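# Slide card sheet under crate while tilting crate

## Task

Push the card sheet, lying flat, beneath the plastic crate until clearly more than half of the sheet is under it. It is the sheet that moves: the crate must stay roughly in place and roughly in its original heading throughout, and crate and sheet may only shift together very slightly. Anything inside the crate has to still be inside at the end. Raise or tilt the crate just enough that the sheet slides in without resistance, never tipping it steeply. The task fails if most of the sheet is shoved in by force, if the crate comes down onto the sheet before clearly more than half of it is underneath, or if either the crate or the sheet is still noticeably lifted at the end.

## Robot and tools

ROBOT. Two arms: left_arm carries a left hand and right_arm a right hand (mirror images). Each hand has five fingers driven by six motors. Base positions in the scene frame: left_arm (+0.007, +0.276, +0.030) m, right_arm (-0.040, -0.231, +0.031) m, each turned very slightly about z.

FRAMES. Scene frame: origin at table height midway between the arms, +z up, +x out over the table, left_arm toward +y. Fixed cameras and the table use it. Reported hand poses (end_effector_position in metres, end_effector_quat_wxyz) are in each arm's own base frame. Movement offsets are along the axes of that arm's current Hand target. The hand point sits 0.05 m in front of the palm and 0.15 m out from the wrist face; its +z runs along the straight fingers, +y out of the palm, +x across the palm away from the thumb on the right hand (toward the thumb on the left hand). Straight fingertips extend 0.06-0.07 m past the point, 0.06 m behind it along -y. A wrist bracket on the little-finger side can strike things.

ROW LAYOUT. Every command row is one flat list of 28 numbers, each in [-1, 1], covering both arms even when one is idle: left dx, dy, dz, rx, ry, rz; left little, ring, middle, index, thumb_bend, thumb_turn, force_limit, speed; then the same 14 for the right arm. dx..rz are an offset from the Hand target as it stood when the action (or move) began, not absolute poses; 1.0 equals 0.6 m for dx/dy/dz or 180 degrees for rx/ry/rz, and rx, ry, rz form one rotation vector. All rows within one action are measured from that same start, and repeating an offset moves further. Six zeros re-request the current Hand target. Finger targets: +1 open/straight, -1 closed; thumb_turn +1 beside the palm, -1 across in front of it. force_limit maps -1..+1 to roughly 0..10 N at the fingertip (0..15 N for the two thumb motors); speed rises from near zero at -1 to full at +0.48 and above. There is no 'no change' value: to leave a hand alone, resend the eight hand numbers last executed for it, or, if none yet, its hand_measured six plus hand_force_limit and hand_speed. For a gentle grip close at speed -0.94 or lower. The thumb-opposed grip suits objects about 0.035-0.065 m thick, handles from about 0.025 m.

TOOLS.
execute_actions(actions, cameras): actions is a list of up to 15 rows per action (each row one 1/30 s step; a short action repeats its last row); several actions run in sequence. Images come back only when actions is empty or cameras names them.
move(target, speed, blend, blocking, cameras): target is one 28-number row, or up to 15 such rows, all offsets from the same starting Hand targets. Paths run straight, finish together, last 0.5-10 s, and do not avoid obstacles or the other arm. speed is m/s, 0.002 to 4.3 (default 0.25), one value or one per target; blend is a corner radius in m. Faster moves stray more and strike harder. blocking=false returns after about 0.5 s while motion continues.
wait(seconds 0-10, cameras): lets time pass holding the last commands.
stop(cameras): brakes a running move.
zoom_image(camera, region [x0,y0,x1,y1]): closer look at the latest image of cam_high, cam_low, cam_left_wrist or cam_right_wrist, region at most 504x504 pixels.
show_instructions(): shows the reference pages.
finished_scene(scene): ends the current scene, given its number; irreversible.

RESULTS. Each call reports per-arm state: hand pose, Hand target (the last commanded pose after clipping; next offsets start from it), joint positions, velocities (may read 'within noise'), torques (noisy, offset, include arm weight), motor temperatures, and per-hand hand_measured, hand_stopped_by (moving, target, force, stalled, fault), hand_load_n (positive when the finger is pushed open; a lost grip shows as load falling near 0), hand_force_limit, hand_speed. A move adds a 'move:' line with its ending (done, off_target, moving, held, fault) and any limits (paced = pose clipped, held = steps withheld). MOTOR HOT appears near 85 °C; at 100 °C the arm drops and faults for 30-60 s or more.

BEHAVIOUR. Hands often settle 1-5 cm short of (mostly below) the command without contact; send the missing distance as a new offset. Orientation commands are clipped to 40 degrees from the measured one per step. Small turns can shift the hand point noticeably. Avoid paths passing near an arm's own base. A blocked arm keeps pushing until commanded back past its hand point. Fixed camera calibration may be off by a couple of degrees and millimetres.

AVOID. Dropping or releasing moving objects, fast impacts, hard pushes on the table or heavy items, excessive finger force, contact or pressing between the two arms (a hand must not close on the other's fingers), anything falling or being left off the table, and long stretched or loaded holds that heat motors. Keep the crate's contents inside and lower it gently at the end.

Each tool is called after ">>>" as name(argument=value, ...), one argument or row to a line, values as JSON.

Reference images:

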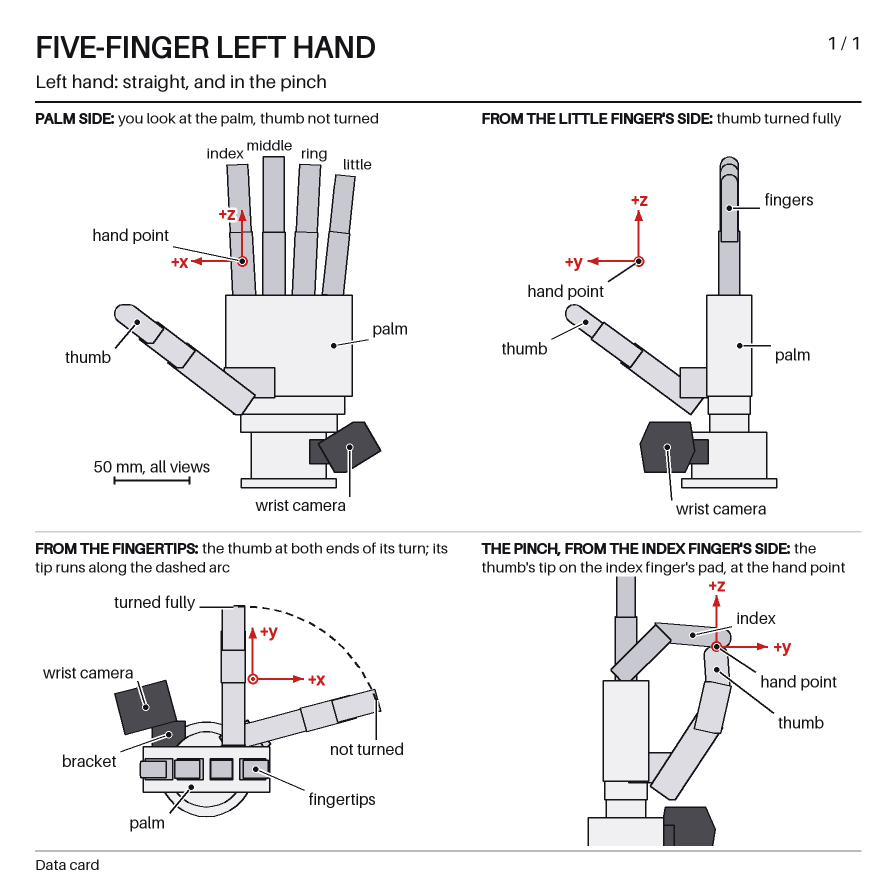

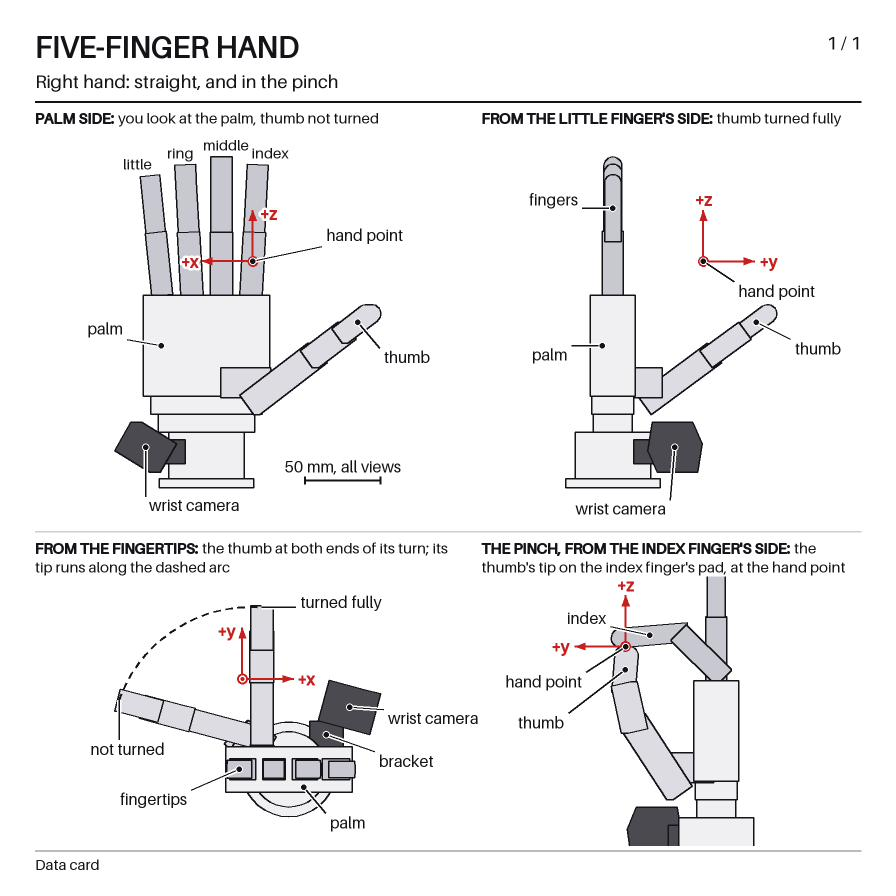

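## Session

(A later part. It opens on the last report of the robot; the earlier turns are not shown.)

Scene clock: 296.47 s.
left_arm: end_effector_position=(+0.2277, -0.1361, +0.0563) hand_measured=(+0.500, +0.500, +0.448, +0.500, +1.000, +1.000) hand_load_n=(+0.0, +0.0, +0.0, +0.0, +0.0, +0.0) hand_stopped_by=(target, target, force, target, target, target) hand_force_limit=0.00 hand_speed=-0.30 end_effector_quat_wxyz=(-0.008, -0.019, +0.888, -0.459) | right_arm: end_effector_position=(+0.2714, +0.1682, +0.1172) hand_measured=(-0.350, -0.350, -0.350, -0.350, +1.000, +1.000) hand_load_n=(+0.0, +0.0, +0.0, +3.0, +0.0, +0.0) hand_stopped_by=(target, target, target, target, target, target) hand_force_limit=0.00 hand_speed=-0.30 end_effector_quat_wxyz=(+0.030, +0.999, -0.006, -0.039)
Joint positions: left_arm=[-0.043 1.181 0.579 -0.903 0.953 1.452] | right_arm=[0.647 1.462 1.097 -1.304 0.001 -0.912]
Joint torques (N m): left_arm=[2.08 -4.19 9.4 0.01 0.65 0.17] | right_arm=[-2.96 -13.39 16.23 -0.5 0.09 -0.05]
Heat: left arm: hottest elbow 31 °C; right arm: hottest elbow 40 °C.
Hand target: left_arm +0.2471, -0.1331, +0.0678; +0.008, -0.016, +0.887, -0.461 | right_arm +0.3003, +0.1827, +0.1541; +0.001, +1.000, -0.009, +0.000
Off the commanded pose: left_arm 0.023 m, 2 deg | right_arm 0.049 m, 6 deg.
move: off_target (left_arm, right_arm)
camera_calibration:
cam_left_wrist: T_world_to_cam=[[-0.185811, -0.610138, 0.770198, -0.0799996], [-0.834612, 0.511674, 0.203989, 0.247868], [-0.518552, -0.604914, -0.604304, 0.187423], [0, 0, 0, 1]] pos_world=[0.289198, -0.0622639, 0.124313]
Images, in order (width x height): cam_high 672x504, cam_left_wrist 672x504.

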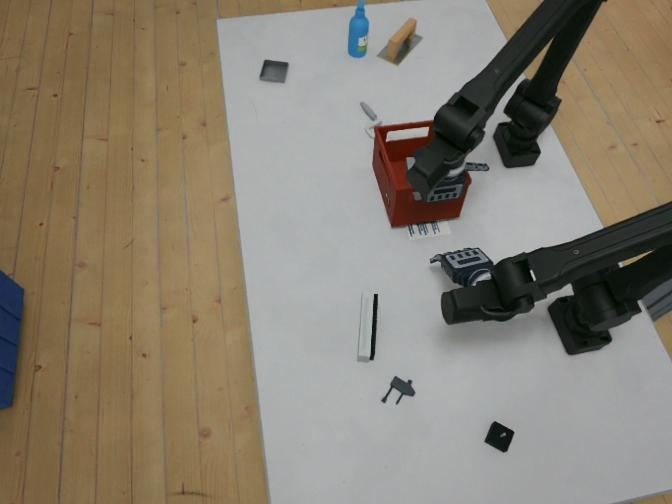

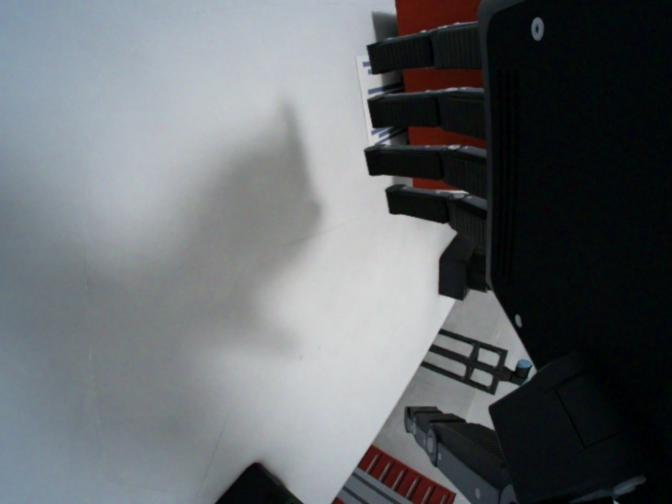

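>>> move(
  target=[
    [0,0,0,0,0,0,0.5,0.5,0.43,0.5,1,1,0,-0.3,-0.0167,-0.025,0.075,0,0,0,-0.35,-0.35,-0.35,-0.35,1,1,0,-0.3],
  ],
  speed=0.05,
  cameras=["cam_right_wrist","cam_high","cam_low"],
)

>>> zoom_image(
  camera="cam_low",
  region=[120, 220, 360, 400],
)

Scene clock: 301.47 s.
left_arm: end_effector_position=(+0.2278, -0.1360, +0.0563) hand_measured=(+0.500, +0.500, +0.448, +0.500, +1.000, +1.000) hand_load_n=(+0.0, +0.0, +0.0, -0.5, +0.0, -0.5) hand_stopped_by=(target, target, force, target, target, target) hand_force_limit=0.00 hand_speed=-0.30 end_effector_quat_wxyz=(-0.007, -0.019, +0.888, -0.459) | right_arm: end_effector_position=(+0.2881, +0.1869, +0.0999) hand_measured=(-0.350, -0.350, -0.350, -0.350, +1.000, +1.000) hand_load_n=(+0.0, +0.0, +0.0, +3.0, +0.0, +0.0) hand_stopped_by=(target, target, target, target, target, target) hand_force_limit=0.00 hand_speed=-0.30 end_effector_quat_wxyz=(+0.010, +1.000, -0.011, -0.012)
Joint positions: left_arm=[-0.042 1.181 0.579 -0.903 0.953 1.452] | right_arm=[0.657 1.494 1.097 -1.207 0.001 -0.891]
Joint torques (N m): left_arm=[2.14 -4.19 9.32 -0.05 0.66 0.18] | right_arm=[-0.38 -12.45 9.91 0.38 -0.01 0.15]
Heat: left arm: hottest elbow 31 °C; right arm: hottest elbow 40 °C.
Hand target: left_arm +0.2472, -0.1330, +0.0678; +0.008, -0.016, +0.887, -0.461 | right_arm +0.2905, +0.1977, +0.1091; +0.001, +1.000, -0.009, +0.000
Off the commanded pose: left_arm 0.023 m, 2 deg | right_arm 0.014 m, 2 deg.
move: off_target (left_arm, right_arm)
camera_calibration:
cam_right_wrist: T_world_to_cam=[[0.199481, -0.978304, 0.0559332, 0.119781], [-0.823657, -0.136478, 0.550421, 0.206249], [-0.530845, -0.155868, -0.833012, 0.381447], [0, 0, 0, 1]] pos_world=[0.348474, 0.204786, 0.197526]
Images, in order (width x height): cam_high 672x504, cam_low 672x504, cam_right_wrist 672x504.

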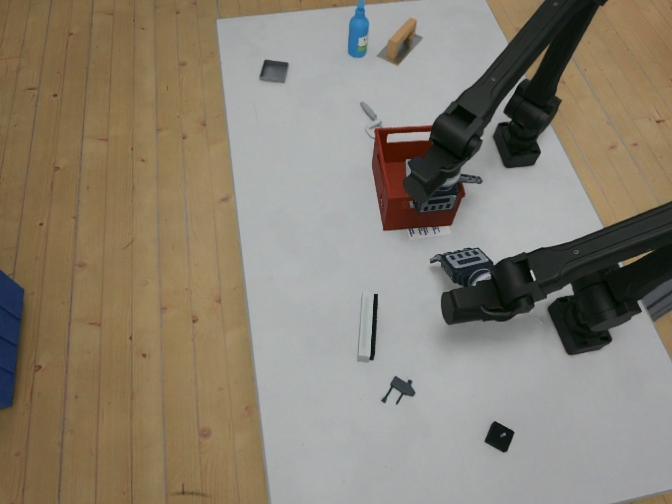

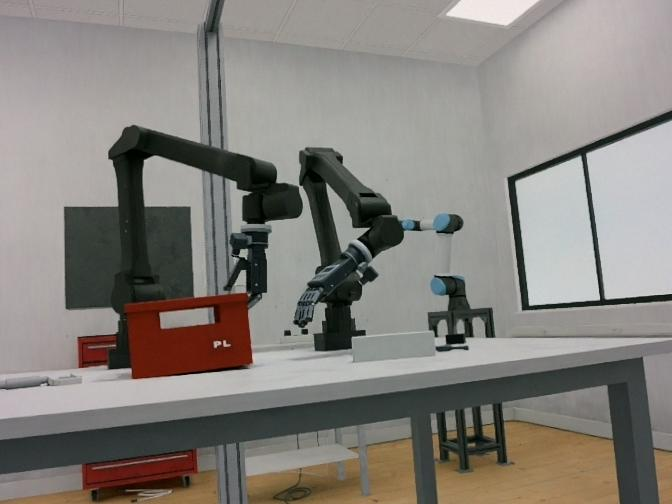

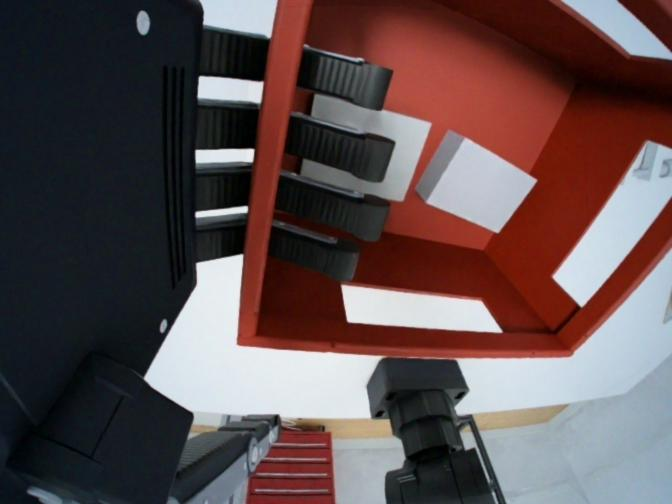

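Scaled by 2.100 from the camera's 672x504 image, which has a finer 960x720 frame.

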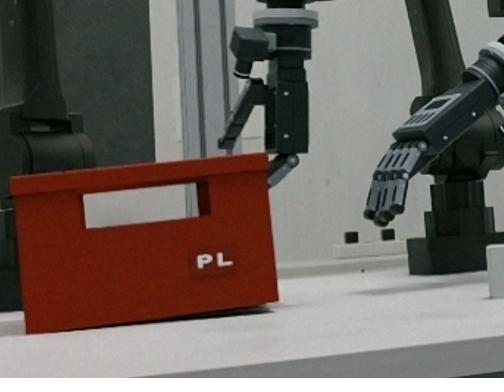

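>>> move(
  target=[
    [0,0,0,0,0,0,0.5,0.5,0.43,0.5,1,1,0,-0.3,-0.005,-0.02,0.05,0,0,0,-0.35,-0.35,-0.35,-0.35,1,1,0,-0.3],
  ],
  speed=0.04,
  cameras=["cam_right_wrist","cam_high","cam_low"],
)

>>> zoom_image(
  camera="cam_low",
  region=[120, 220, 360, 400],
)

Scene clock: 304.83 s.
left_arm: end_effector_position=(+0.2278, -0.1360, +0.0563) hand_measured=(+0.500, +0.500, +0.448, +0.500, +1.000, +1.000) hand_load_n=(+0.0, +0.0, +0.0, +0.0, +0.0, +0.0) hand_stopped_by=(target, target, force, target, target, target) hand_force_limit=0.00 hand_speed=-0.30 end_effector_quat_wxyz=(-0.007, -0.019, +0.888, -0.459) | right_arm: end_effector_position=(+0.2938, +0.2051, +0.0873) hand_measured=(-0.350, -0.350, -0.350, -0.350, +1.000, +1.000) hand_load_n=(+0.0, +0.0, +0.0, +0.5, -0.5, +0.0) hand_stopped_by=(target, target, target, target, target, target) hand_force_limit=0.00 hand_speed=-0.30 end_effector_quat_wxyz=(-0.002, +1.000, -0.011, +0.006)
Joint positions: left_arm=[-0.042 1.181 0.579 -0.903 0.953 1.452] | right_arm=[0.685 1.514 1.092 -1.136 0.005 -0.863]
Joint torques (N m): left_arm=[2.2 -3.72 9.43 -0.05 0.67 0.16] | right_arm=[-0.5 -10.52 7.45 0.9 -0.13 0.13]
Heat: left arm: hottest elbow 31 °C; right arm: hottest elbow 40 °C.
Hand target: left_arm +0.2472, -0.1330, +0.0678; +0.008, -0.016, +0.887, -0.461 | right_arm +0.2878, +0.2099, +0.0791; +0.001, +1.000, -0.009, +0.000
Off the commanded pose: left_arm 0.023 m, 2 deg | right_arm 0.011 m, 1 deg.
move: off_target (left_arm, right_arm)
camera_calibration:
cam_right_wrist: T_world_to_cam=[[0.198065, -0.979405, 0.0392032, 0.13926], [-0.843743, -0.150001, 0.515362, 0.232147], [-0.498867, -0.135153, -0.856075, 0.365115], [0, 0, 0, 1]] pos_world=[0.350434, 0.22056, 0.187467]
Images, in order (width x height): cam_high 672x504, cam_low 672x504, cam_right_wrist 672x504.

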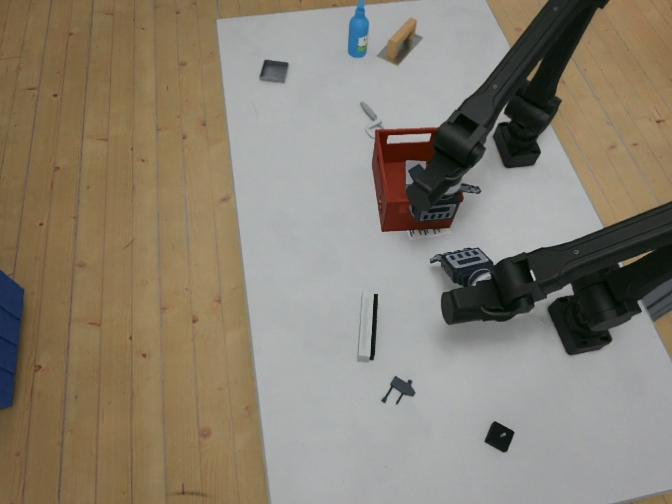

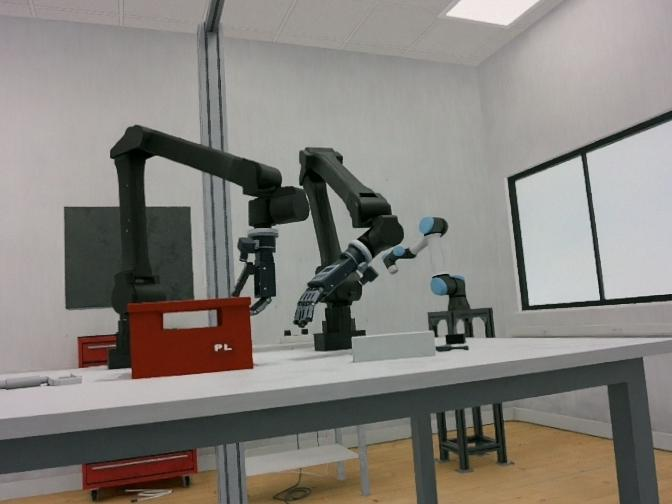

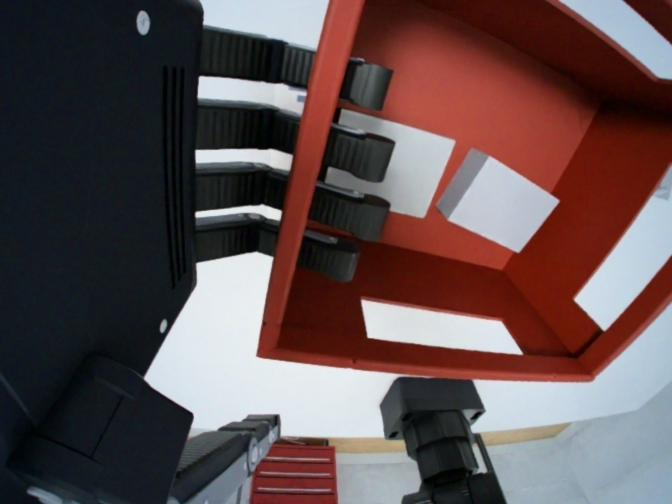

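Scaled by 2.100 from the camera's 672x504 image, which has a finer 960x720 frame.

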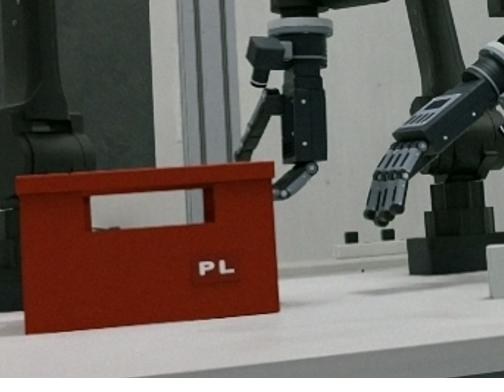

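>>> move(
  target=[
    [-0.007,0.033,-0.221,0,0,0,0.5,0.5,0.43,0.5,1,1,0,-0.3,0,0,0.02,0,0,0,-0.35,-0.35,-0.35,-0.35,1,1,0,-0.3],
    [-0.007,0.033,-0.221,0,0,0,0.5,0.5,0.43,0.5,1,1,0,-0.3,0,-0.11,0.02,0,0,0,-0.35,-0.35,-0.35,-0.35,1,1,0,-0.3],
    [-0.007,0.033,-0.221,0,0,0,0.5,0.5,0.43,0.5,1,1,0,-0.3,0,-0.11,-0.2,0,0,0,-0.35,-0.35,-0.35,-0.35,1,1,0,-0.3],
  ],
  speed=[0.12,0.06,0.12],
  cameras=["all"],
)

>>> zoom_image(
  camera="cam_high",
  region=[365, 110, 525, 310],
)

Scene clock: 313.63 s.
left_arm: end_effector_position=(+0.2340, -0.0224, +0.1190) hand_measured=(+0.500, +0.500, +0.448, +0.500, +1.000, +1.000) hand_load_n=(+0.0, +0.0, +0.0, +0.0, +0.0, -0.5) hand_stopped_by=(target, target, force, target, target, target) hand_force_limit=0.00 hand_speed=-0.30 end_effector_quat_wxyz=(-0.001, -0.028, +0.891, -0.453) | right_arm: end_effector_position=(+0.2812, +0.2595, +0.1782) hand_measured=(-0.350, -0.350, -0.350, -0.350, +1.000, +1.000) hand_load_n=(+0.0, +0.0, +0.0, +0.0, +0.0, +0.0) hand_stopped_by=(target, target, target, target, target, target) hand_force_limit=0.00 hand_speed=-0.30 end_effector_quat_wxyz=(+0.021, +1.000, -0.010, -0.020)
Joint positions: left_arm=[0.367 1.249 0.809 -1.556 0.867 2.075] | right_arm=[0.796 1.563 1.385 -1.451 0.001 -0.754]
Joint torques (N m): left_arm=[1.67 -4.84 9.29 -0.85 0.31 0.2] | right_arm=[-0.79 -13.68 13.81 0.13 -0.05 0.12]
Heat: left arm: hottest elbow 31 °C; right arm: hottest elbow 40 °C.
Hand target: left_arm +0.2473, -0.0130, +0.1278; +0.008, -0.016, +0.887, -0.461 | right_arm +0.2889, +0.2759, +0.1990; +0.001, +1.000, -0.009, +0.000
Off the commanded pose: left_arm 0.018 m, 2 deg | right_arm 0.028 m, 3 deg.
joint sent to its limit (left arm) — joint 6 (wrist roll), upper limit. The joint targets still meet the commanded pose.
move: off_target (left_arm, right_arm)
camera_calibration:
cam_left_wrist: T_world_to_cam=[[-0.17522, -0.624612, 0.761024, -0.0593766], [-0.846728, 0.49001, 0.207224, 0.183986], [-0.502345, -0.60807, -0.614736, 0.294674], [0, 0, 0, 1]] pos_world=[0.29341, 0.05194, 0.188207]
cam_right_wrist: T_world_to_cam=[[0.202819, -0.97638, 0.0744756, 0.183115], [-0.815015, -0.126162, 0.565538, 0.159513], [-0.542784, -0.175401, -0.821352, 0.46062], [0, 0, 0, 1]] pos_world=[0.342884, 0.279708, 0.274483]

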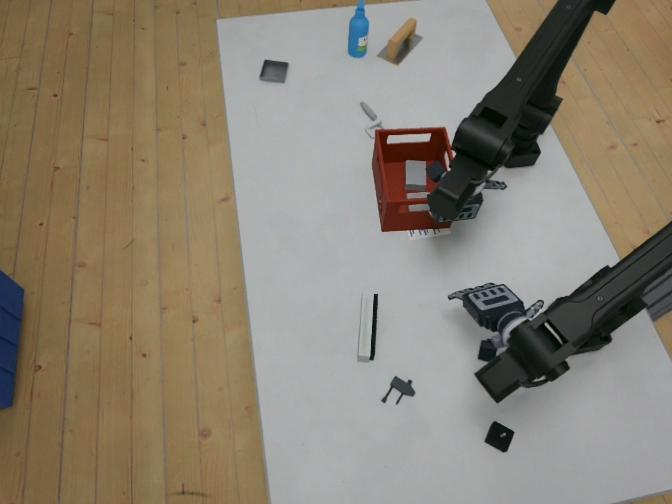

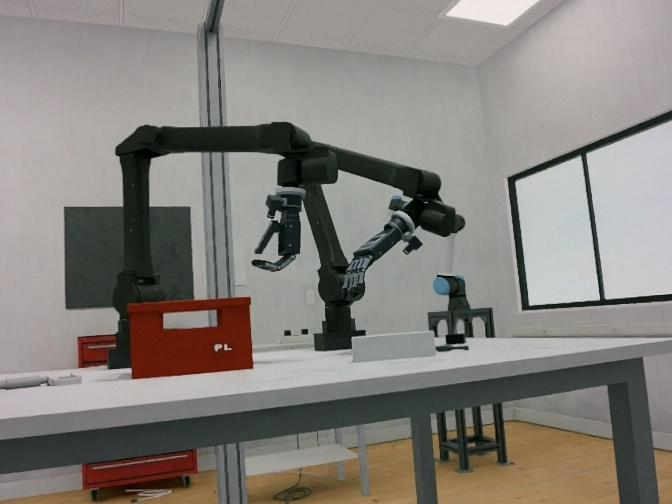

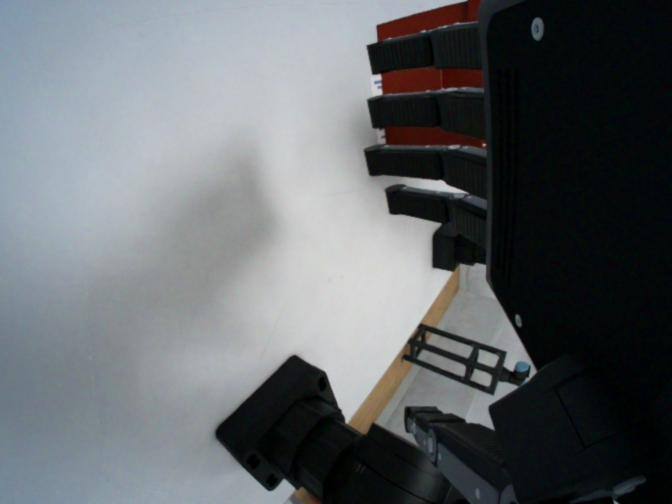

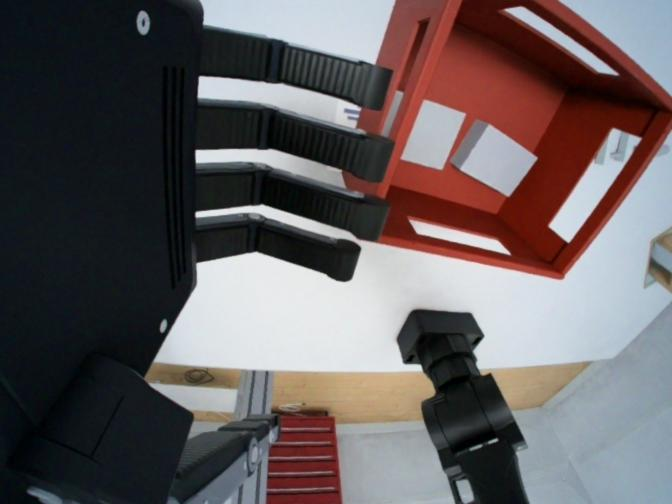

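Scaled by 2.520 from the camera's 672x504 image, which has a finer 960x720 frame.

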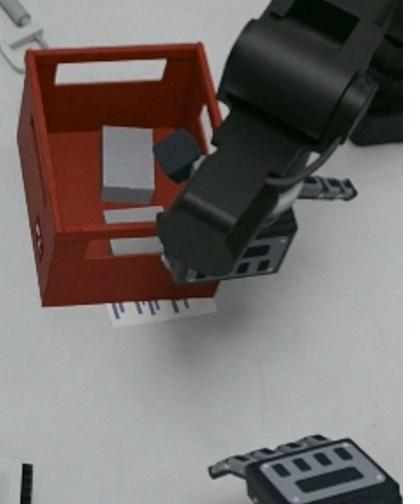

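>>> finished_scene(
  scene=1,
)

The scene is finished: the task was done.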